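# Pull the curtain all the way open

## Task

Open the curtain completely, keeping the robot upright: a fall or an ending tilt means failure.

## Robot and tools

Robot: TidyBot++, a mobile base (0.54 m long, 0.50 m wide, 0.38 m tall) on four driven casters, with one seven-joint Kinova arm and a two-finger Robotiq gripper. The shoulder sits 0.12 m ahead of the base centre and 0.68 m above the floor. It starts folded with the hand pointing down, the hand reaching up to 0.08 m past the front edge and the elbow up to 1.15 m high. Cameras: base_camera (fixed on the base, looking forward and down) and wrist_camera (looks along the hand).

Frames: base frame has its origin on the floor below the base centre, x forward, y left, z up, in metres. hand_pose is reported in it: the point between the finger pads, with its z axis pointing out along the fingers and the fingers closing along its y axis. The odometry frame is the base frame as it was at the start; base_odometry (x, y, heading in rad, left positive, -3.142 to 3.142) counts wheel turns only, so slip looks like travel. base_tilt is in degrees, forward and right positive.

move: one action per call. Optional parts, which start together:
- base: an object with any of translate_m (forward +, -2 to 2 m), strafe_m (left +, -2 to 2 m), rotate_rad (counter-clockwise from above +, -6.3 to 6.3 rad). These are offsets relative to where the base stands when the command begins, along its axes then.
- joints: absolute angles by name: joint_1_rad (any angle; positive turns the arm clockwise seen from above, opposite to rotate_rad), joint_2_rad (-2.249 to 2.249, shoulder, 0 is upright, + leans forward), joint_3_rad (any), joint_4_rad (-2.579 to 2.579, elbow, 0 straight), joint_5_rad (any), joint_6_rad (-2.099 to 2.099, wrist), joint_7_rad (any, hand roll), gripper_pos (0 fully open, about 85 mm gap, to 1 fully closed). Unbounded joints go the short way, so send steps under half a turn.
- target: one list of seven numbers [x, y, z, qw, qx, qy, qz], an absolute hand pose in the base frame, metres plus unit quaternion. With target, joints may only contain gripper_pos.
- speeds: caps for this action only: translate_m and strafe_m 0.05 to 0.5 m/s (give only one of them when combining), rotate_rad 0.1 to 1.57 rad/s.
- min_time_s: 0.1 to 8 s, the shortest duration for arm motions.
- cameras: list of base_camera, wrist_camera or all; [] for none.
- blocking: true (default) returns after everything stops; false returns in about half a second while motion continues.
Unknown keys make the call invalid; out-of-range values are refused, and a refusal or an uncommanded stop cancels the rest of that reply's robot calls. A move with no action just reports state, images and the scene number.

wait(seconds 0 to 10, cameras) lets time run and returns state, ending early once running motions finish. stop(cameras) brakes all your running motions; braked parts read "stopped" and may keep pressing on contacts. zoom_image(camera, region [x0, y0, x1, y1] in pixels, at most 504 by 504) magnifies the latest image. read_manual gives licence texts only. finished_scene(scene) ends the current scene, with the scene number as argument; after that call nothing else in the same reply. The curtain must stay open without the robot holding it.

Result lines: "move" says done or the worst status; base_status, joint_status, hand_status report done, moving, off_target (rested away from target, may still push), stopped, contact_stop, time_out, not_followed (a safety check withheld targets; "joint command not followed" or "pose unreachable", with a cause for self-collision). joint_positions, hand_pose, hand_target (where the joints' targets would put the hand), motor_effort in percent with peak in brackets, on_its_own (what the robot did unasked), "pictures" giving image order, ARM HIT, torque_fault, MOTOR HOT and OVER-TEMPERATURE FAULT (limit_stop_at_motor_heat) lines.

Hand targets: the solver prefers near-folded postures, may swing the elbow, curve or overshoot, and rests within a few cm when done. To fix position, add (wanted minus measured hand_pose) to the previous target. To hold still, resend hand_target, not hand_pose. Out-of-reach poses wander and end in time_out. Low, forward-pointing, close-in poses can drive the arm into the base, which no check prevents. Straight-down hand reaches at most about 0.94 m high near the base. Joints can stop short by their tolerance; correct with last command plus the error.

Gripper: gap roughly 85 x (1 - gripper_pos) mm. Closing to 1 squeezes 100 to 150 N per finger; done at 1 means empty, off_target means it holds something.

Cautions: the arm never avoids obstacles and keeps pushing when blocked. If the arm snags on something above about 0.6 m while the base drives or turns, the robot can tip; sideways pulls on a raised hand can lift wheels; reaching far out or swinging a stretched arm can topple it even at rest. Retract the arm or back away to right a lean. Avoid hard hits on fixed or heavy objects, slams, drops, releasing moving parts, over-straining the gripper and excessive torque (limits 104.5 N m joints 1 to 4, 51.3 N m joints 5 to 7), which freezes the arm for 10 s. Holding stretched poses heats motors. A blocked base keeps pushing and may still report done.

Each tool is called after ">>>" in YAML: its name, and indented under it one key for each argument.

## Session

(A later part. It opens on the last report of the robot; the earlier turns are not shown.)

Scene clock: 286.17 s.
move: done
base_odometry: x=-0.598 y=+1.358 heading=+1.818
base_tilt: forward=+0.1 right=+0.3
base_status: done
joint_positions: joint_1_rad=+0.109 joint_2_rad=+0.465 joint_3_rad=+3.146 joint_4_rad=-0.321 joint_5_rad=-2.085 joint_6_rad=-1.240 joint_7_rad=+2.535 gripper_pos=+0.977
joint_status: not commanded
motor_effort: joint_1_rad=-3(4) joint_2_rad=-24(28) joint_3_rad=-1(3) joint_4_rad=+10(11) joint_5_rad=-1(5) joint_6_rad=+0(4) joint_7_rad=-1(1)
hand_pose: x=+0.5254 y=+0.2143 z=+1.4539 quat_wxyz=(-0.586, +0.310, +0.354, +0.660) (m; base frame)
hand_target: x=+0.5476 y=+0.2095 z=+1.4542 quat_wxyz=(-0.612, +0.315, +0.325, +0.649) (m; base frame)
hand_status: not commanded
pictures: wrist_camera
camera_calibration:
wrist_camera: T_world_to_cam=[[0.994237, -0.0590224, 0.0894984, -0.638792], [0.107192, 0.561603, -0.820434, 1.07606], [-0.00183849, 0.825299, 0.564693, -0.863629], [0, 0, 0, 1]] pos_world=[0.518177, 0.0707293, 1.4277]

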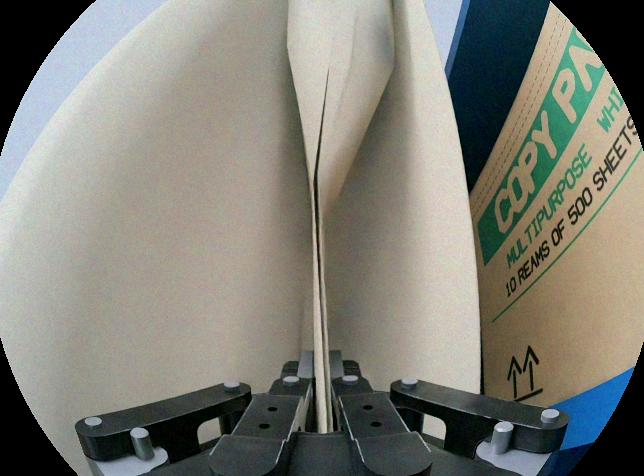

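>>> move:
  base: {"strafe_m": 0.25}
  speeds: {"strafe_m": 0.15}
  cameras: ["wrist_camera"]

Scene clock: 297.97 s.
move: done
base_odometry: x=-0.840 y=+1.297 heading=+1.818
base_tilt: forward=+0.1 right=+0.3
base_status: done
joint_positions: joint_1_rad=+0.118 joint_2_rad=+0.465 joint_3_rad=+3.146 joint_4_rad=-0.319 joint_5_rad=-2.098 joint_6_rad=-1.225 joint_7_rad=+2.535 gripper_pos=+0.977
joint_status: not commanded
motor_effort: joint_1_rad=-4(6) joint_2_rad=-23(25) joint_3_rad=-1(2) joint_4_rad=+9(11) joint_5_rad=+1(3) joint_6_rad=-2(3) joint_7_rad=-1(1)
hand_pose: x=+0.5277 y=+0.2072 z=+1.4590 quat_wxyz=(-0.586, +0.307, +0.346, +0.666) (m; base frame)
hand_target: x=+0.5476 y=+0.2095 z=+1.4542 quat_wxyz=(-0.612, +0.315, +0.325, +0.649) (m; base frame)
hand_status: not commanded
pictures: wrist_camera
camera_calibration:
wrist_camera: T_world_to_cam=[[0.993972, -0.0698464, 0.0845026, -0.632304], [0.109345, 0.575857, -0.810205, 1.06488], [0.00792848, 0.814561, 0.580023, -0.885972], [0, 0, 0, 1]] pos_world=[0.519078, 0.0642977, 1.43008]

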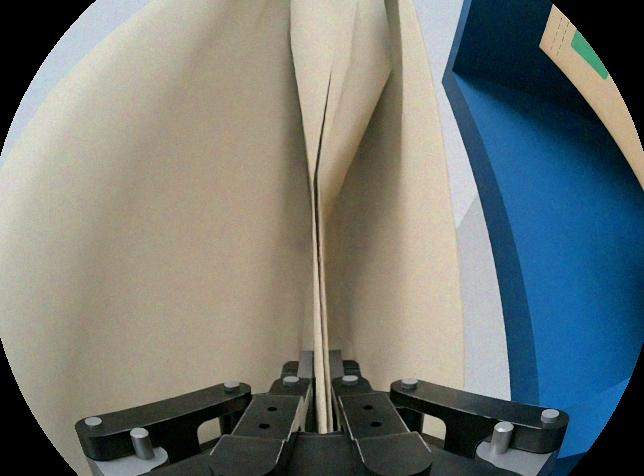

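>>> move:
  base: {"strafe_m": 0.22}
  speeds: {"strafe_m": 0.15}
  cameras: ["wrist_camera"]

Scene clock: 305.80 s.
move: done
base_odometry: x=-1.053 y=+1.243 heading=+1.817
base_tilt: forward=+0.1 right=+0.4
base_status: done
joint_positions: joint_1_rad=+0.147 joint_2_rad=+0.465 joint_3_rad=+3.134 joint_4_rad=-0.303 joint_5_rad=-2.171 joint_6_rad=-1.159 joint_7_rad=+2.535 gripper_pos=+0.977
joint_status: not commanded
motor_effort: joint_1_rad=-11(12) joint_2_rad=-19(25) joint_3_rad=+1(2) joint_4_rad=+7(9) joint_5_rad=+13(14) joint_6_rad=-13(15) joint_7_rad=+0(1)
hand_pose: x=+0.5253 y=+0.1785 z=+1.4867 quat_wxyz=(-0.600, +0.281, +0.310, +0.682) (m; base frame)
hand_target: x=+0.5476 y=+0.2095 z=+1.4542 quat_wxyz=(-0.612, +0.315, +0.325, +0.649) (m; base frame)
hand_status: not commanded
pictures: wrist_camera
camera_calibration:
wrist_camera: T_world_to_cam=[[0.994078, -0.0830379, 0.0700924, -0.610598], [0.107381, 0.651753, -0.750791, 1.00324], [0.0166612, 0.753872, 0.65681, -0.986533], [0, 0, 0, 1]] pos_world=[0.51569, 0.0391506, 1.44399]

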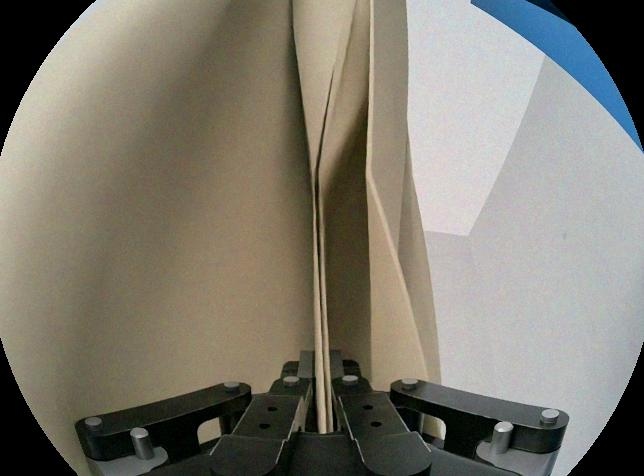

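>>> move:
  base: {"strafe_m": 0.1}
  speeds: {"strafe_m": 0.12}
  cameras: ["wrist_camera"]

Scene clock: 317.43 s.
move: done
base_odometry: x=-1.150 y=+1.219 heading=+1.817
base_tilt: forward=+0.0 right=+0.4
base_status: done
joint_positions: joint_1_rad=+0.178 joint_2_rad=+0.465 joint_3_rad=+3.126 joint_4_rad=-0.295 joint_5_rad=-2.225 joint_6_rad=-1.108 joint_7_rad=+2.532 gripper_pos=+0.977
joint_status: not commanded
motor_effort: joint_1_rad=-17(18) joint_2_rad=-16(20) joint_3_rad=+3(4) joint_4_rad=+5(8) joint_5_rad=+22(23) joint_6_rad=-22(24) joint_7_rad=+0(1)
hand_pose: x=+0.5265 y=+0.1517 z=+1.5053 quat_wxyz=(-0.608, +0.265, +0.279, +0.695) (m; base frame)
hand_target: x=+0.5476 y=+0.2095 z=+1.4542 quat_wxyz=(-0.612, +0.315, +0.325, +0.649) (m; base frame)
hand_status: not commanded
pictures: wrist_camera
camera_calibration:
wrist_camera: T_world_to_cam=[[0.993832, -0.0982369, 0.0514606, -0.584813], [0.105942, 0.70381, -0.702444, 0.95459], [0.0327874, 0.703563, 0.709876, -1.0593], [0, 0, 0, 1]] pos_world=[0.514806, 0.0159854, 1.45261]

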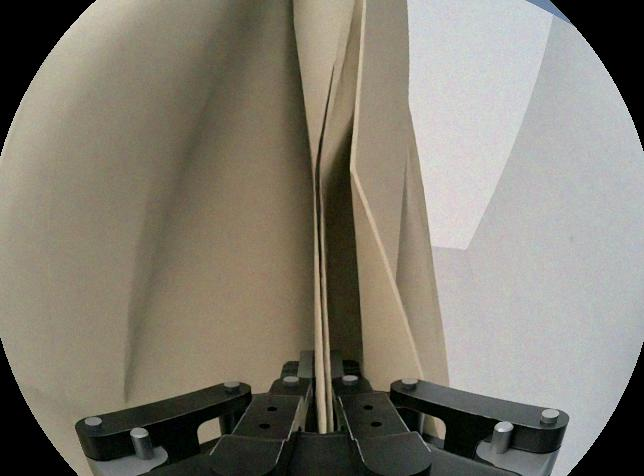

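>>> move:
  base: {"strafe_m": -0.12}
  speeds: {"strafe_m": 0.25}

>>> move:
  joints: {"gripper_pos": 0}

>>> move:
  base: {"strafe_m": -0.4}
  speeds: {"strafe_m": 0.3}
  cameras: ["wrist_camera"]

Scene clock: 328.10 s.
move: done
base_odometry: x=-1.033 y=+1.248 heading=+1.817
base_tilt: forward=+0.1 right=+0.4
base_status: done
joint_positions: joint_1_rad=+0.150 joint_2_rad=+0.477 joint_3_rad=+3.127 joint_4_rad=-0.295 joint_5_rad=-2.163 joint_6_rad=-1.117 joint_7_rad=+2.532 gripper_pos=+0.977
joint_status: not commanded
motor_effort: joint_1_rad=-5(17) joint_2_rad=-27(29) joint_3_rad=-2(3) joint_4_rad=+11(12) joint_5_rad=-2(22) joint_6_rad=-1(23) joint_7_rad=-1(1)
hand_pose: x=+0.5419 y=+0.1715 z=+1.4894 quat_wxyz=(-0.599, +0.286, +0.289, +0.690) (m; base frame)
hand_target: x=+0.5476 y=+0.2095 z=+1.4542 quat_wxyz=(-0.612, +0.315, +0.325, +0.649) (m; base frame)
hand_status: not commanded
pictures: none

Scene clock: 329.20 s.
move: done
base_odometry: x=-1.033 y=+1.248 heading=+1.817
base_tilt: forward=+0.1 right=+0.3
base_status: not commanded
joint_positions: joint_1_rad=+0.137 joint_2_rad=+0.481 joint_3_rad=+3.128 joint_4_rad=-0.295 joint_5_rad=-2.151 joint_6_rad=-1.117 joint_7_rad=+2.532 gripper_pos=+0.000
joint_status: all done
motor_effort: joint_1_rad=-3(5) joint_2_rad=-28(30) joint_3_rad=-2(3) joint_4_rad=+11(12) joint_5_rad=-4(4) joint_6_rad=+2(3) joint_7_rad=-1(1)
hand_pose: x=+0.5451 y=+0.1780 z=+1.4858 quat_wxyz=(-0.599, +0.290, +0.291, +0.687) (m; base frame)
hand_target: x=+0.5476 y=+0.2095 z=+1.4542 quat_wxyz=(-0.612, +0.315, +0.325, +0.649) (m; base frame)
hand_status: not commanded
pictures: none

Scene clock: 331.63 s.
move: done
base_odometry: x=-0.645 y=+1.346 heading=+1.818
base_tilt: forward=+0.1 right=+0.3
base_status: done
joint_positions: joint_1_rad=+0.113 joint_2_rad=+0.482 joint_3_rad=+3.129 joint_4_rad=-0.295 joint_5_rad=-2.138 joint_6_rad=-1.123 joint_7_rad=+2.532 gripper_pos=+0.000
joint_status: not commanded
motor_effort: joint_1_rad=+0(3) joint_2_rad=-26(30) joint_3_rad=-2(3) joint_4_rad=+10(12) joint_5_rad=-5(8) joint_6_rad=+5(5) joint_7_rad=-1(1)
hand_pose: x=+0.5427 y=+0.1907 z=+1.4822 quat_wxyz=(-0.603, +0.291, +0.299, +0.680) (m; base frame)
hand_target: x=+0.5476 y=+0.2095 z=+1.4542 quat_wxyz=(-0.612, +0.315, +0.325, +0.649) (m; base frame)
hand_status: not commanded
pictures: wrist_camera
camera_calibration:
wrist_camera: T_world_to_cam=[[0.995361, -0.087652, 0.039676, -0.581284], [0.0875595, 0.6543, -0.751149, 1.00085], [0.0398797, 0.751138, 0.658939, -1.00828], [0, 0, 0, 1]] pos_world=[0.531163, 0.051549, 1.43924]

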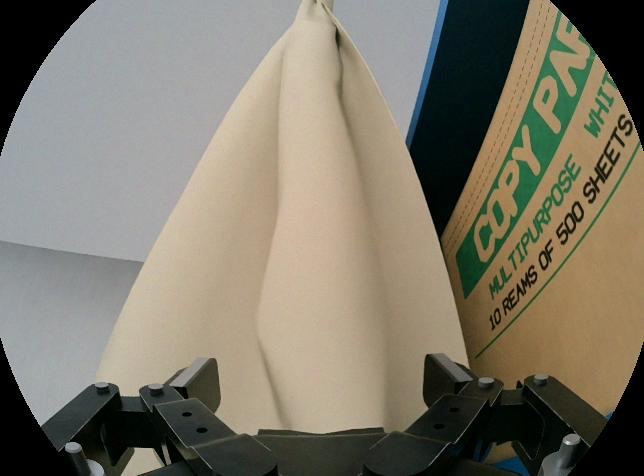

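>>> move:
  base: {"strafe_m": -0.35}
  cameras: ["wrist_camera"]

>>> zoom_image:
  camera: "wrist_camera"
  region: [260, 0, 400, 110]

Scene clock: 346.87 s.
move: done
base_odometry: x=-0.306 y=+1.432 heading=+1.818
base_tilt: forward=+0.1 right=+0.3
base_status: done
joint_positions: joint_1_rad=+0.108 joint_2_rad=+0.482 joint_3_rad=+3.129 joint_4_rad=-0.295 joint_5_rad=-2.138 joint_6_rad=-1.124 joint_7_rad=+2.532 gripper_pos=+0.000
joint_status: not commanded
motor_effort: joint_1_rad=+0(3) joint_2_rad=-26(27) joint_3_rad=-2(2) joint_4_rad=+11(11) joint_5_rad=-5(6) joint_6_rad=+4(6) joint_7_rad=-1(1)
hand_pose: x=+0.5415 y=+0.1930 z=+1.4821 quat_wxyz=(-0.605, +0.290, +0.300, +0.678) (m; base frame)
hand_target: x=+0.5476 y=+0.2095 z=+1.4542 quat_wxyz=(-0.612, +0.315, +0.325, +0.649) (m; base frame)
hand_status: not commanded
pictures: wrist_camera
camera_calibration:
wrist_camera: T_world_to_cam=[[0.99582, -0.0820743, 0.0400906, -0.58184], [0.0841903, 0.654464, -0.751392, 1.00158], [0.0354321, 0.751626, 0.658637, -1.00714], [0, 0, 0, 1]] pos_world=[0.530769, 0.0537393, 1.43924]

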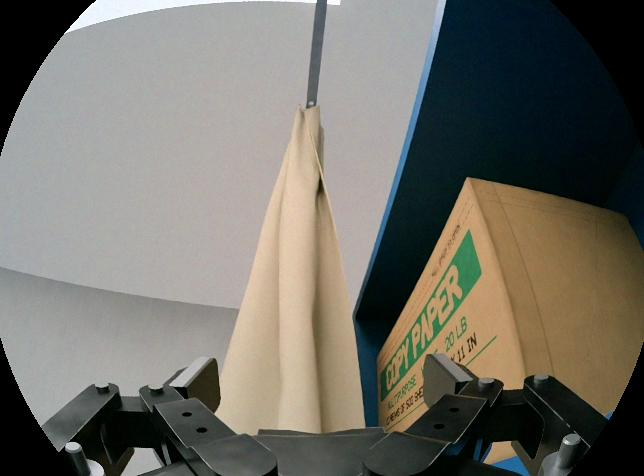

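Scaled by 3.600.

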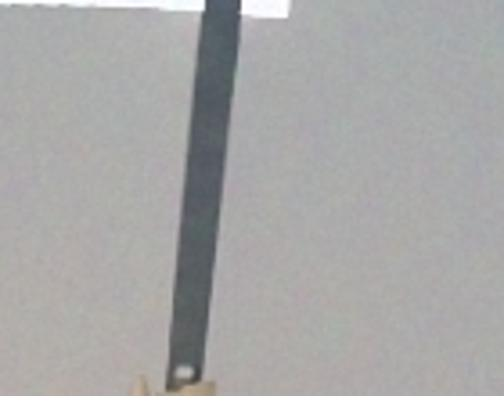

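>>> move:
  base: {"translate_m": -0.8, "strafe_m": 0.15, "rotate_rad": -0.8}
  cameras: ["wrist_camera"]

>>> zoom_image:
  camera: "wrist_camera"
  region: [200, 0, 520, 230]

Scene clock: 363.23 s.
move: done
base_odometry: x=-0.256 y=+0.619 heading=+1.018
base_tilt: forward=+0.1 right=+0.3
base_status: done
joint_positions: joint_1_rad=+0.103 joint_2_rad=+0.484 joint_3_rad=+3.129 joint_4_rad=-0.295 joint_5_rad=-2.138 joint_6_rad=-1.124 joint_7_rad=+2.532 gripper_pos=+0.000
joint_status: not commanded
motor_effort: joint_1_rad=+1(3) joint_2_rad=-25(30) joint_3_rad=-2(3) joint_4_rad=+9(12) joint_5_rad=-6(6) joint_6_rad=+5(5) joint_7_rad=-1(1)
hand_pose: x=+0.5419 y=+0.1949 z=+1.4813 quat_wxyz=(-0.607, +0.290, +0.300, +0.676) (m; base frame)
hand_target: x=+0.5476 y=+0.2095 z=+1.4542 quat_wxyz=(-0.612, +0.315, +0.325, +0.649) (m; base frame)
hand_status: not commanded
pictures: wrist_camera
camera_calibration:
wrist_camera: T_world_to_cam=[[0.996272, -0.0772463, 0.0384114, -0.580757], [0.0797487, 0.654826, -0.75156, 1.00232], [0.0329025, 0.751822, 0.658545, -1.00667], [0, 0, 0, 1]] pos_world=[0.53178, 0.0556301, 1.43855]

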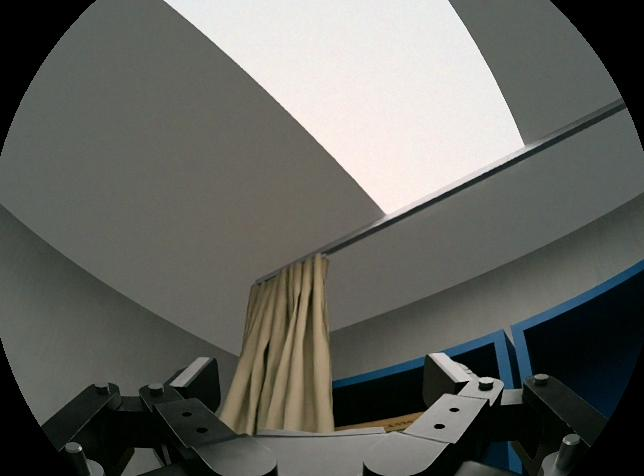

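Scaled by 1.575.

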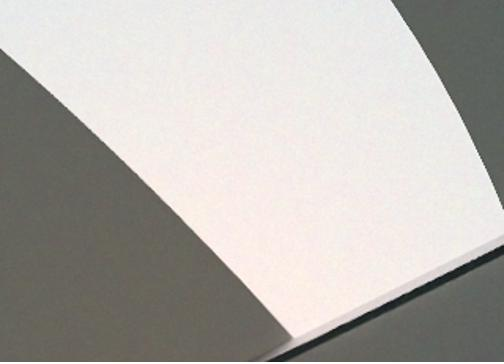

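>>> zoom_image:
  camera: "wrist_camera"
  region: [230, 230, 350, 340]

Scaled by 4.200.

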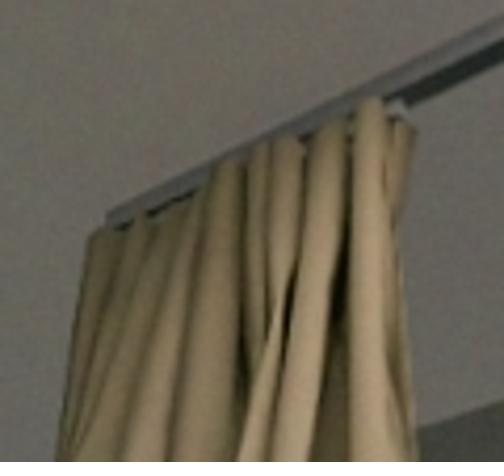

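>>> move:
  base: {"translate_m": 0.55, "strafe_m": 0.496, "rotate_rad": 0.8}
  cameras: ["wrist_camera"]

Scene clock: 384.70 s.
move: done
base_odometry: x=-0.389 y=+1.348 heading=+1.818
base_tilt: forward=+0.1 right=+0.3
base_status: done
joint_positions: joint_1_rad=+0.094 joint_2_rad=+0.493 joint_3_rad=+3.129 joint_4_rad=-0.295 joint_5_rad=-2.137 joint_6_rad=-1.126 joint_7_rad=+2.532 gripper_pos=+0.000
joint_status: not commanded
motor_effort: joint_1_rad=+0(4) joint_2_rad=-27(30) joint_3_rad=-2(3) joint_4_rad=+10(12) joint_5_rad=-5(6) joint_6_rad=+4(6) joint_7_rad=-1(1)
hand_pose: x=+0.5470 y=+0.1985 z=+1.4773 quat_wxyz=(-0.612, +0.291, +0.299, +0.672) (m; base frame)
hand_target: x=+0.5476 y=+0.2095 z=+1.4542 quat_wxyz=(-0.612, +0.315, +0.325, +0.649) (m; base frame)
hand_status: not commanded
pictures: wrist_camera
camera_calibration:
wrist_camera: T_world_to_cam=[[0.997293, -0.067069, 0.0301518, -0.575752], [0.0668162, 0.655264, -0.752439, 1.00482], [0.0307079, 0.752417, 0.657971, -1.00496], [0, 0, 0, 1]] pos_world=[0.537915, 0.0591118, 1.43466]

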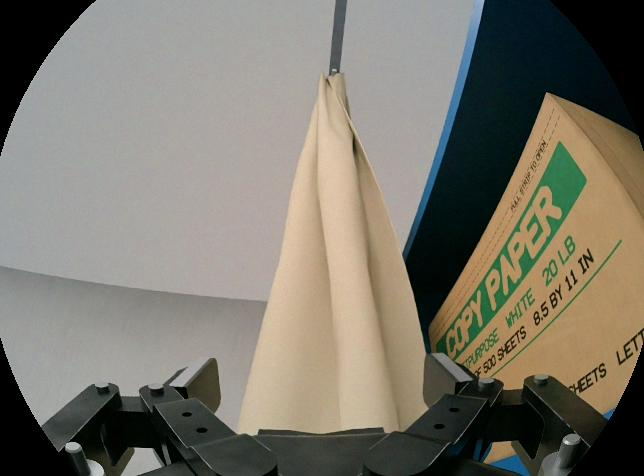

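>>> move:
  base: {"translate_m": 0.025, "strafe_m": 0.36}
  speeds: {"strafe_m": 0.3}
  cameras: ["wrist_camera"]

>>> move:
  joints: {"gripper_pos": 1}
  cameras: ["wrist_camera"]

Scene clock: 405.17 s.
move: done
base_odometry: x=-0.744 y=+1.284 heading=+1.818
base_tilt: forward=+0.1 right=+0.3
base_status: done
joint_positions: joint_1_rad=+0.096 joint_2_rad=+0.493 joint_3_rad=+3.129 joint_4_rad=-0.295 joint_5_rad=-2.137 joint_6_rad=-1.126 joint_7_rad=+2.532 gripper_pos=+0.000
joint_status: not commanded
motor_effort: joint_1_rad=-1(2) joint_2_rad=-26(27) joint_3_rad=-2(3) joint_4_rad=+10(11) joint_5_rad=-5(6) joint_6_rad=+4(5) joint_7_rad=-1(1)
hand_pose: x=+0.5475 y=+0.1974 z=+1.4773 quat_wxyz=(-0.611, +0.292, +0.299, +0.673) (m; base frame)
hand_target: x=+0.5476 y=+0.2095 z=+1.4542 quat_wxyz=(-0.612, +0.315, +0.325, +0.649) (m; base frame)
hand_status: not commanded
pictures: wrist_camera
camera_calibration:
wrist_camera: T_world_to_cam=[[0.997122, -0.0695542, 0.030151, -0.575685], [0.0684488, 0.655104, -0.752432, 1.00465], [0.0325828, 0.752331, 0.65798, -1.00516], [0, 0, 0, 1]] pos_world=[0.538012, 0.0580164, 1.43466]

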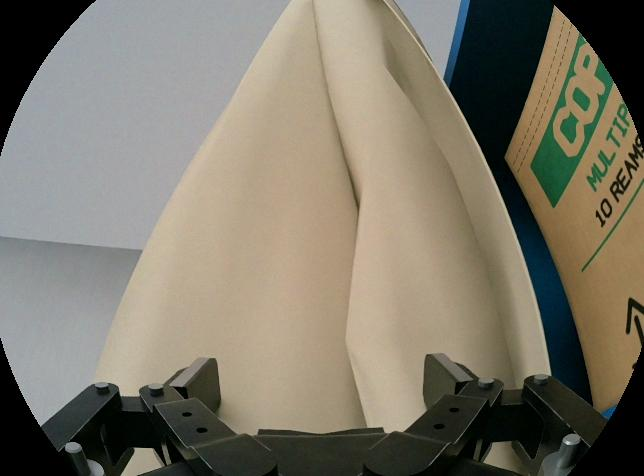

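Scene clock: 406.27 s.
move: done
base_odometry: x=-0.744 y=+1.284 heading=+1.818
base_tilt: forward=+0.1 right=+0.3
base_status: not commanded
joint_positions: joint_1_rad=+0.096 joint_2_rad=+0.493 joint_3_rad=+3.129 joint_4_rad=-0.295 joint_5_rad=-2.137 joint_6_rad=-1.126 joint_7_rad=+2.532 gripper_pos=+0.999
joint_status: all done
motor_effort: joint_1_rad=-1(1) joint_2_rad=-25(28) joint_3_rad=-2(3) joint_4_rad=+11(11) joint_5_rad=-5(6) joint_6_rad=+3(4) joint_7_rad=-1(1)
hand_pose: x=+0.5475 y=+0.1974 z=+1.4773 quat_wxyz=(-0.611, +0.292, +0.299, +0.673) (m; base frame)
hand_target: x=+0.5476 y=+0.2095 z=+1.4542 quat_wxyz=(-0.612, +0.315, +0.325, +0.649) (m; base frame)
hand_status: not commanded
pictures: wrist_camera
camera_calibration:
wrist_camera: T_world_to_cam=[[0.997122, -0.0695542, 0.030151, -0.575685], [0.0684488, 0.655104, -0.752432, 1.00465], [0.0325828, 0.752331, 0.65798, -1.00516], [0, 0, 0, 1]] pos_world=[0.538012, 0.0580164, 1.43466]

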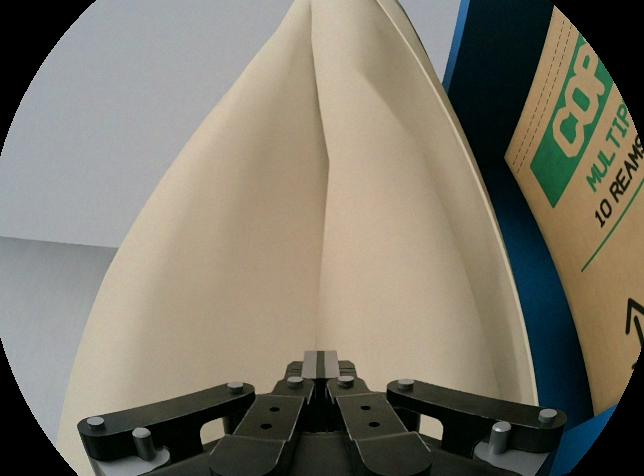

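>>> move:
  joints: {"gripper_pos": 0.1}

>>> move:
  base: {"strafe_m": -0.14}
  cameras: ["wrist_camera"]

Scene clock: 421.73 s.
move: done
base_odometry: x=-0.744 y=+1.284 heading=+1.818
base_tilt: forward=+0.1 right=+0.3
base_status: not commanded
joint_positions: joint_1_rad=+0.096 joint_2_rad=+0.493 joint_3_rad=+3.129 joint_4_rad=-0.295 joint_5_rad=-2.137 joint_6_rad=-1.126 joint_7_rad=+2.532 gripper_pos=+0.100
joint_status: all done
motor_effort: joint_1_rad=-1(1) joint_2_rad=-26(27) joint_3_rad=-2(2) joint_4_rad=+10(11) joint_5_rad=-4(5) joint_6_rad=+5(5) joint_7_rad=-1(1)
hand_pose: x=+0.5475 y=+0.1974 z=+1.4773 quat_wxyz=(-0.611, +0.292, +0.299, +0.673) (m; base frame)
hand_target: x=+0.5476 y=+0.2095 z=+1.4542 quat_wxyz=(-0.612, +0.315, +0.325, +0.649) (m; base frame)
hand_status: not commanded
pictures: none

Scene clock: 423.10 s.
move: done
base_odometry: x=-0.608 y=+1.319 heading=+1.818
base_tilt: forward=+0.1 right=+0.3
base_status: done
joint_positions: joint_1_rad=+0.103 joint_2_rad=+0.493 joint_3_rad=+3.129 joint_4_rad=-0.295 joint_5_rad=-2.137 joint_6_rad=-1.126 joint_7_rad=+2.532 gripper_pos=+0.100
joint_status: not commanded
motor_effort: joint_1_rad=+0(3) joint_2_rad=-26(28) joint_3_rad=-2(3) joint_4_rad=+10(11) joint_5_rad=-5(6) joint_6_rad=+5(5) joint_7_rad=-1(1)
hand_pose: x=+0.5486 y=+0.1947 z=+1.4773 quat_wxyz=(-0.609, +0.293, +0.298, +0.675) (m; base frame)
hand_target: x=+0.5476 y=+0.2095 z=+1.4542 quat_wxyz=(-0.612, +0.315, +0.325, +0.649) (m; base frame)
hand_status: not commanded
pictures: wrist_camera
camera_calibration:
wrist_camera: T_world_to_cam=[[0.996669, -0.0756982, 0.0303405, -0.575843], [0.0726167, 0.65444, -0.752619, 1.00439], [0.0371159, 0.752315, 0.657757, -1.00534], [0, 0, 0, 1]] pos_world=[0.538304, 0.0554289, 1.43466]

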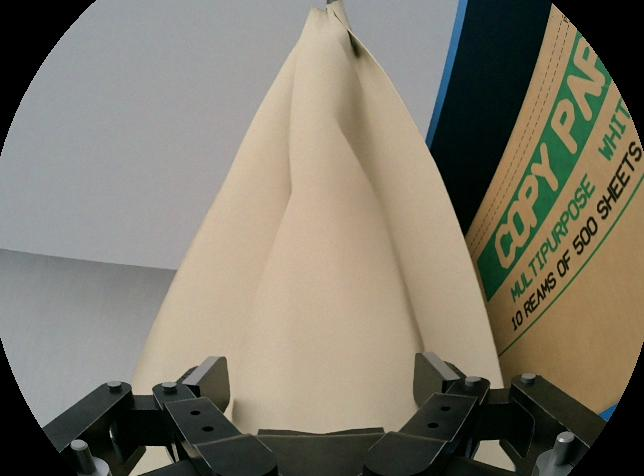

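>>> move:
  base: {"strafe_m": 0.2}
  speeds: {"strafe_m": 0.25}
  joints: {"gripper_pos": 0}
  cameras: ["wrist_camera"]

>>> move:
  joints: {"gripper_pos": 1}
  cameras: ["wrist_camera"]

Scene clock: 434.37 s.
move: done
base_odometry: x=-0.802 y=+1.270 heading=+1.818
base_tilt: forward=+0.0 right=+0.3
base_status: done
joint_positions: joint_1_rad=+0.106 joint_2_rad=+0.493 joint_3_rad=+3.129 joint_4_rad=-0.295 joint_5_rad=-2.137 joint_6_rad=-1.126 joint_7_rad=+2.532 gripper_pos=+0.000
joint_status: all done
motor_effort: joint_1_rad=-1(4) joint_2_rad=-25(31) joint_3_rad=-2(3) joint_4_rad=+10(11) joint_5_rad=-4(6) joint_6_rad=+3(5) joint_7_rad=-1(1)
hand_pose: x=+0.5493 y=+0.1932 z=+1.4772 quat_wxyz=(-0.607, +0.293, +0.297, +0.676) (m; base frame)
hand_target: x=+0.5476 y=+0.2095 z=+1.4542 quat_wxyz=(-0.612, +0.315, +0.325, +0.649) (m; base frame)
hand_status: not commanded
pictures: wrist_camera
camera_calibration:
wrist_camera: T_world_to_cam=[[0.996381, -0.0793776, 0.0303874, -0.575861], [0.0750609, 0.654036, -0.75273, 1.00414], [0.0398754, 0.752287, 0.657628, -1.00546], [0, 0, 0, 1]] pos_world=[0.538499, 0.0539364, 1.43456]

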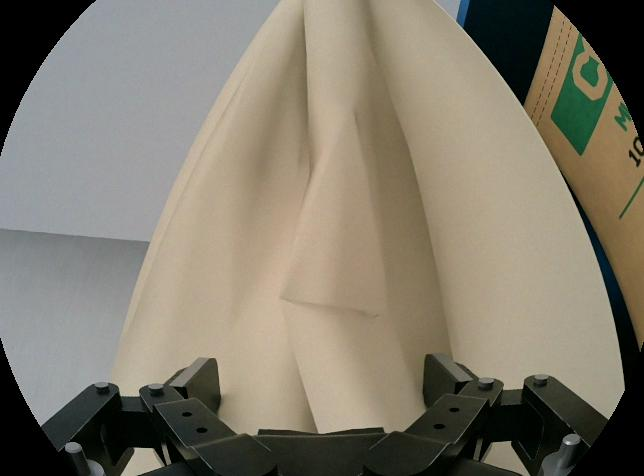

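Scene clock: 435.47 s.
move: done
base_odometry: x=-0.802 y=+1.270 heading=+1.818
base_tilt: forward=+0.1 right=+0.3
base_status: not commanded
joint_positions: joint_1_rad=+0.106 joint_2_rad=+0.493 joint_3_rad=+3.129 joint_4_rad=-0.295 joint_5_rad=-2.137 joint_6_rad=-1.126 joint_7_rad=+2.532 gripper_pos=+0.983
joint_status: all done
motor_effort: joint_1_rad=-2(2) joint_2_rad=-26(29) joint_3_rad=-2(3) joint_4_rad=+10(12) joint_5_rad=-4(5) joint_6_rad=+3(4) joint_7_rad=-1(1)
hand_pose: x=+0.5493 y=+0.1932 z=+1.4772 quat_wxyz=(-0.607, +0.293, +0.297, +0.676) (m; base frame)
hand_target: x=+0.5476 y=+0.2095 z=+1.4542 quat_wxyz=(-0.612, +0.315, +0.325, +0.649) (m; base frame)
hand_status: not commanded
pictures: wrist_camera
camera_calibration:
wrist_camera: T_world_to_cam=[[0.996381, -0.0793776, 0.0303874, -0.575861], [0.0750609, 0.654036, -0.75273, 1.00414], [0.0398754, 0.752287, 0.657628, -1.00546], [0, 0, 0, 1]] pos_world=[0.538499, 0.0539364, 1.43456]

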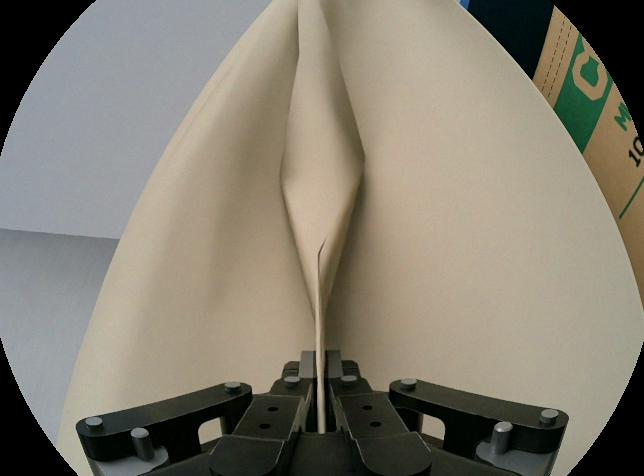

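>>> move:
  base: {"strafe_m": 0.35}
  speeds: {"strafe_m": 0.2}

>>> move:
  base: {"strafe_m": 0.12}
  speeds: {"strafe_m": 0.15}
  cameras: ["wrist_camera"]

Scene clock: 449.93 s.
move: done
base_odometry: x=-1.141 y=+1.184 heading=+1.816
base_tilt: forward=+0.0 right=+0.4
base_status: done
joint_positions: joint_1_rad=+0.193 joint_2_rad=+0.460 joint_3_rad=+3.122 joint_4_rad=-0.286 joint_5_rad=-2.257 joint_6_rad=-1.055 joint_7_rad=+2.532 gripper_pos=+0.983
joint_status: not commanded
motor_effort: joint_1_rad=-20(20) joint_2_rad=-13(27) joint_3_rad=+4(5) joint_4_rad=+4(10) joint_5_rad=+27(29) joint_6_rad=-30(33) joint_7_rad=-1(1)
hand_pose: x=+0.5261 y=+0.1341 z=+1.5212 quat_wxyz=(-0.611, +0.253, +0.254, +0.706) (m; base frame)
hand_target: x=+0.5476 y=+0.2095 z=+1.4542 quat_wxyz=(-0.612, +0.315, +0.325, +0.649) (m; base frame)
hand_status: not commanded
pictures: none

Scene clock: 453.03 s.
move: time_out
base_odometry: x=-1.255 y=+1.155 heading=+1.811
base_tilt: forward=+0.0 right=+0.4
base_status: strafe_m time_out (by the wheels' count: +0.118 of +0.120)
joint_positions: joint_1_rad=+0.202 joint_2_rad=+0.458 joint_3_rad=+3.120 joint_4_rad=-0.284 joint_5_rad=-2.270 joint_6_rad=-1.042 joint_7_rad=+2.532 gripper_pos=+0.983
joint_status: not commanded
motor_effort: joint_1_rad=-20(22) joint_2_rad=-16(18) joint_3_rad=+3(5) joint_4_rad=+5(6) joint_5_rad=+25(30) joint_6_rad=-29(35) joint_7_rad=-1(2)
hand_pose: x=+0.5256 y=+0.1268 z=+1.5257 quat_wxyz=(-0.611, +0.249, +0.247, +0.709) (m; base frame)
hand_target: x=+0.5476 y=+0.2095 z=+1.4542 quat_wxyz=(-0.612, +0.315, +0.325, +0.649) (m; base frame)
hand_status: not commanded
pictures: wrist_camera
camera_calibration:
wrist_camera: T_world_to_cam=[[0.991965, -0.122491, 0.0316283, -0.553134], [0.113505, 0.751333, -0.650089, 0.896772], [0.0558669, 0.648456, 0.759199, -1.13666], [0, 0, 0, 1]] pos_world=[0.510404, -0.00445426, 1.46343]

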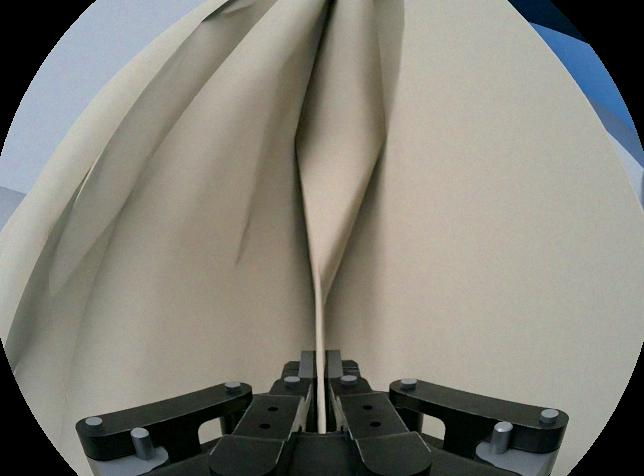

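>>> move:
  base: {"strafe_m": 0.12}
  speeds: {"strafe_m": 0.15}
  cameras: ["wrist_camera"]

Scene clock: 464.17 s.
move: time_out
base_odometry: x=-1.370 y=+1.127 heading=+1.806
base_tilt: forward=+0.0 right=+0.4
base_status: strafe_m time_out (by the wheels' count: +0.118 of +0.120)
joint_positions: joint_1_rad=+0.203 joint_2_rad=+0.456 joint_3_rad=+3.119 joint_4_rad=-0.283 joint_5_rad=-2.277 joint_6_rad=-1.036 joint_7_rad=+2.532 gripper_pos=+0.983
joint_status: not commanded
motor_effort: joint_1_rad=-19(22) joint_2_rad=-15(19) joint_3_rad=+3(5) joint_4_rad=+5(6) joint_5_rad=+25(31) joint_6_rad=-28(35) joint_7_rad=-1(2)
hand_pose: x=+0.5237 y=+0.1246 z=+1.5285 quat_wxyz=(-0.613, +0.246, +0.244, +0.710) (m; base frame)
hand_target: x=+0.5476 y=+0.2095 z=+1.4542 quat_wxyz=(-0.612, +0.315, +0.325, +0.649) (m; base frame)
hand_status: not commanded
pictures: wrist_camera
camera_calibration:
wrist_camera: T_world_to_cam=[[0.992114, -0.121391, 0.0312103, -0.551157], [0.11288, 0.757113, -0.643458, 0.889918], [0.0544805, 0.641906, 0.764845, -1.1444], [0, 0, 0, 1]] pos_world=[0.508704, -0.00607807, 1.46511]

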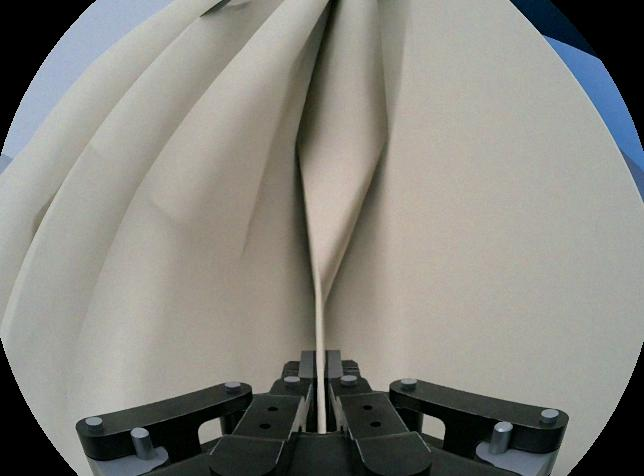

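>>> move:
  base: {"strafe_m": 0.12}
  speeds: {"strafe_m": 0.15}
  cameras: ["wrist_camera"]

Scene clock: 479.27 s.
move: time_out
base_odometry: x=-1.485 y=+1.099 heading=+1.801
base_tilt: forward=+0.1 right=+0.4
base_status: strafe_m time_out (by the wheels' count: +0.118 of +0.120)
joint_positions: joint_1_rad=+0.203 joint_2_rad=+0.455 joint_3_rad=+3.118 joint_4_rad=-0.282 joint_5_rad=-2.281 joint_6_rad=-1.031 joint_7_rad=+2.532 gripper_pos=+0.983
joint_status: not commanded
motor_effort: joint_1_rad=-19(22) joint_2_rad=-14(18) joint_3_rad=+4(5) joint_4_rad=+5(6) joint_5_rad=+25(31) joint_6_rad=-29(35) joint_7_rad=-1(2)
hand_pose: x=+0.5224 y=+0.1233 z=+1.5305 quat_wxyz=(-0.614, +0.244, +0.242, +0.710) (m; base frame)
hand_target: x=+0.5476 y=+0.2095 z=+1.4542 quat_wxyz=(-0.612, +0.315, +0.325, +0.649) (m; base frame)
hand_status: not commanded
pictures: wrist_camera
camera_calibration:
wrist_camera: T_world_to_cam=[[0.992277, -0.120238, 0.030468, -0.549101], [0.111861, 0.761307, -0.638669, 0.884975], [0.0535971, 0.637145, 0.768878, -1.15008], [0, 0, 0, 1]] pos_world=[0.507506, -0.00699597, 1.4662]

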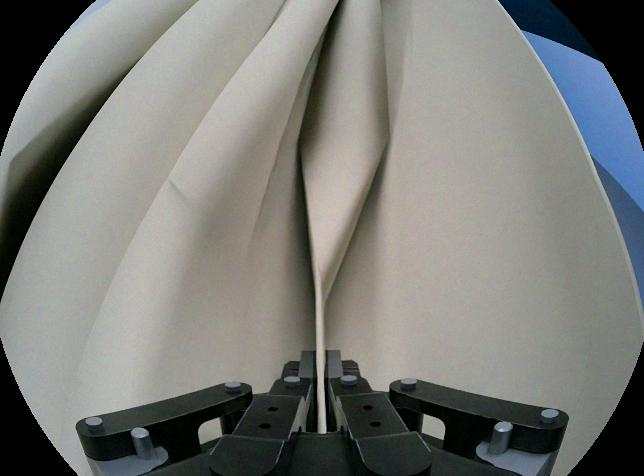

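>>> move:
  cameras: ["base_camera"]

Scene clock: 486.37 s.
base_odometry: x=-1.485 y=+1.099 heading=+1.801
base_tilt: forward=+0.1 right=+0.3
base_status: strafe_m time_out (by the wheels' count: +0.118 of +0.120)
joint_positions: joint_1_rad=+0.203 joint_2_rad=+0.455 joint_3_rad=+3.118 joint_4_rad=-0.282 joint_5_rad=-2.281 joint_6_rad=-1.031 joint_7_rad=+2.532 gripper_pos=+0.983
joint_status: not commanded
motor_effort: joint_1_rad=-19(22) joint_2_rad=-14(18) joint_3_rad=+4(5) joint_4_rad=+5(6) joint_5_rad=+26(31) joint_6_rad=-28(35) joint_7_rad=-1(2)
hand_pose: x=+0.5224 y=+0.1233 z=+1.5305 quat_wxyz=(-0.614, +0.244, +0.242, +0.710) (m; base frame)
hand_target: x=+0.5476 y=+0.2095 z=+1.4542 quat_wxyz=(-0.612, +0.315, +0.325, +0.649) (m; base frame)
hand_status: not commanded
pictures: base_camera

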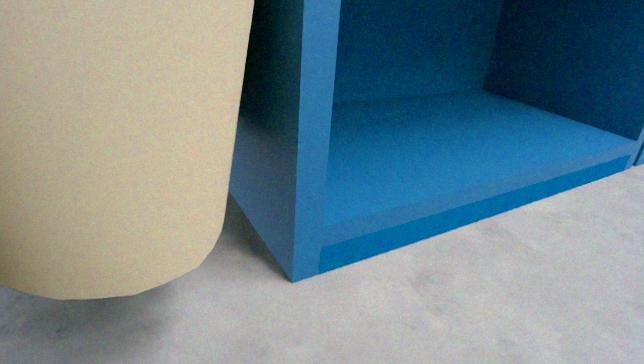

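>>> move:
  base: {"strafe_m": -0.2}
  speeds: {"strafe_m": 0.25}

>>> move:
  joints: {"gripper_pos": 0}

>>> move:
  base: {"strafe_m": -0.35, "translate_m": -0.35, "rotate_rad": 0.3}
  cameras: ["all"]

Scene clock: 510.80 s.
move: done
base_odometry: x=-1.290 y=+1.145 heading=+1.802
base_tilt: forward=+0.1 right=+0.3
base_status: done
joint_positions: joint_1_rad=+0.123 joint_2_rad=+0.457 joint_3_rad=+3.118 joint_4_rad=-0.282 joint_5_rad=-2.182 joint_6_rad=-1.113 joint_7_rad=+2.532 gripper_pos=+0.983
joint_status: not commanded
motor_effort: joint_1_rad=-1(19) joint_2_rad=-21(24) joint_3_rad=+0(4) joint_4_rad=+9(10) joint_5_rad=+1(26) joint_6_rad=+0(29) joint_7_rad=-1(1)
hand_pose: x=+0.5110 y=+0.1818 z=+1.5040 quat_wxyz=(-0.612, +0.263, +0.300, +0.683) (m; base frame)
hand_target: x=+0.5476 y=+0.2095 z=+1.4542 quat_wxyz=(-0.612, +0.315, +0.325, +0.649) (m; base frame)
hand_status: not commanded
pictures: none

Scene clock: 511.90 s.
move: done
base_odometry: x=-1.290 y=+1.145 heading=+1.802
base_tilt: forward=+0.0 right=+0.3
base_status: not commanded
joint_positions: joint_1_rad=+0.123 joint_2_rad=+0.475 joint_3_rad=+3.126 joint_4_rad=-0.282 joint_5_rad=-2.150 joint_6_rad=-1.124 joint_7_rad=+2.532 gripper_pos=+0.000
joint_status: all done
motor_effort: joint_1_rad=-2(2) joint_2_rad=-28(29) joint_3_rad=-2(3) joint_4_rad=+10(11) joint_5_rad=-5(6) joint_6_rad=+3(4) joint_7_rad=-1(1)
hand_pose: x=+0.5309 y=+0.1862 z=+1.4895 quat_wxyz=(-0.602, +0.282, +0.303, +0.683) (m; base frame)
hand_target: x=+0.5476 y=+0.2095 z=+1.4542 quat_wxyz=(-0.612, +0.315, +0.325, +0.649) (m; base frame)
hand_status: not commanded
pictures: none

Scene clock: 514.43 s.
move: done
base_odometry: x=-0.869 y=+0.884 heading=+2.103
base_tilt: forward=+0.1 right=+0.3
base_status: done
joint_positions: joint_1_rad=+0.118 joint_2_rad=+0.517 joint_3_rad=+3.137 joint_4_rad=-0.295 joint_5_rad=-2.136 joint_6_rad=-1.130 joint_7_rad=+2.531 gripper_pos=+0.000
joint_status: not commanded
motor_effort: joint_1_rad=-1(6) joint_2_rad=-30(38) joint_3_rad=-3(5) joint_4_rad=+13(16) joint_5_rad=-7(8) joint_6_rad=+3(4) joint_7_rad=-1(1)
hand_pose: x=+0.5713 y=+0.1867 z=+1.4655 quat_wxyz=(-0.605, +0.305, +0.289, +0.677) (m; base frame)
hand_target: x=+0.5476 y=+0.2095 z=+1.4542 quat_wxyz=(-0.612, +0.315, +0.325, +0.649) (m; base frame)
hand_status: not commanded
pictures: base_camera, wrist_camera
camera_calibration:
wrist_camera: T_world_to_cam=[[0.995441, -0.0950608, 0.00780033, -0.561392], [0.0679895, 0.649841, -0.757023, 1.00904], [0.0668943, 0.754102, 0.653342, -1.00326], [0, 0, 0, 1]] pos_world=[0.557341, 0.0474771, 1.42371]

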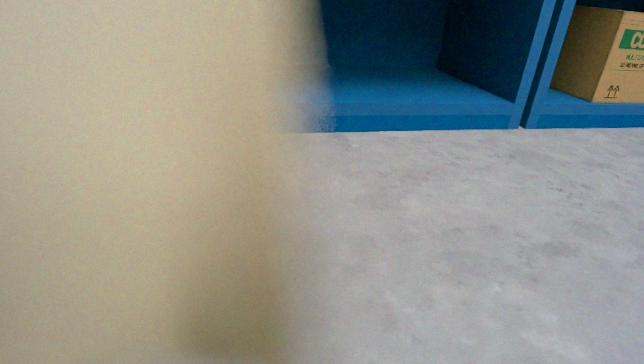

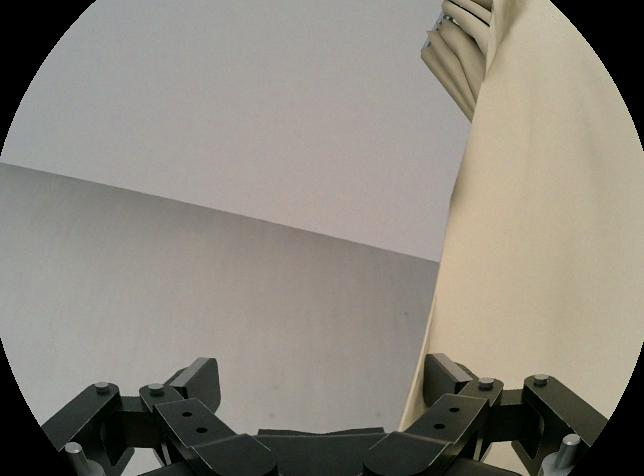

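>>> move:
  base: {"strafe_m": -0.65, "translate_m": -0.17, "rotate_rad": -0.7}
  cameras: ["all"]

>>> zoom_image:
  camera: "wrist_camera"
  region: [200, 100, 440, 340]

Scene clock: 531.90 s.
move: done
base_odometry: x=-0.222 y=+1.068 heading=+1.402
base_tilt: forward=+0.1 right=+0.3
base_status: done
joint_positions: joint_1_rad=+0.106 joint_2_rad=+0.517 joint_3_rad=+3.137 joint_4_rad=-0.295 joint_5_rad=-2.136 joint_6_rad=-1.134 joint_7_rad=+2.531 gripper_pos=+0.000
joint_status: not commanded
motor_effort: joint_1_rad=+0(5) joint_2_rad=-27(30) joint_3_rad=-2(3) joint_4_rad=+11(12) joint_5_rad=-5(7) joint_6_rad=+3(5) joint_7_rad=-1(1)
hand_pose: x=+0.5683 y=+0.1925 z=+1.4650 quat_wxyz=(-0.609, +0.303, +0.293, +0.672) (m; base frame)
hand_target: x=+0.5476 y=+0.2095 z=+1.4542 quat_wxyz=(-0.612, +0.315, +0.325, +0.649) (m; base frame)
hand_status: not commanded
pictures: base_camera, wrist_camera
camera_calibration:
wrist_camera: T_world_to_cam=[[0.996629, -0.0814865, 0.00951396, -0.563706], [0.060313, 0.64913, -0.758282, 1.01149], [0.055614, 0.7563, 0.651857, -0.998918], [0, 0, 0, 1]] pos_world=[0.556354, 0.0529575, 1.42351]

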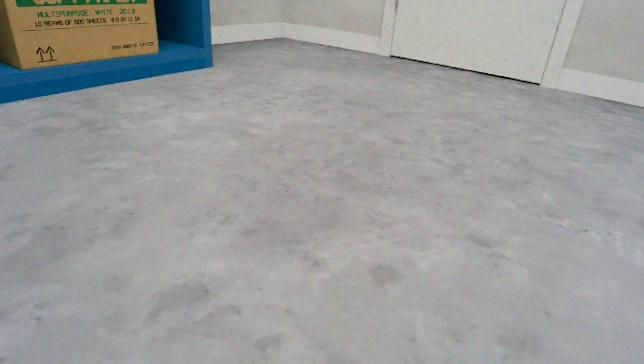

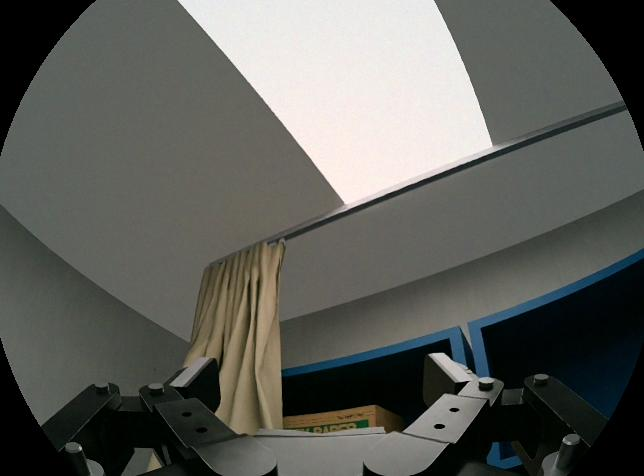

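Scaled by 2.100.

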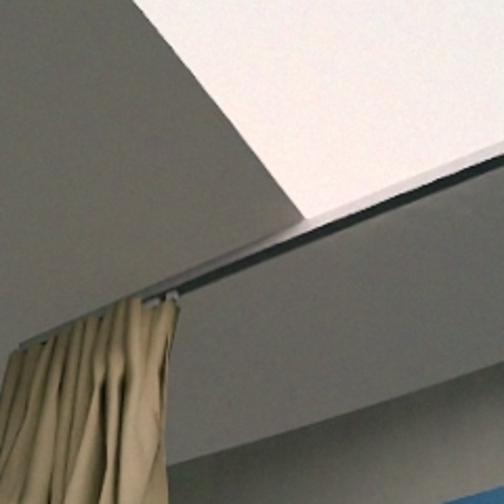

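>>> finished_scene:
  scene: 2

The scene is finished: the task was done.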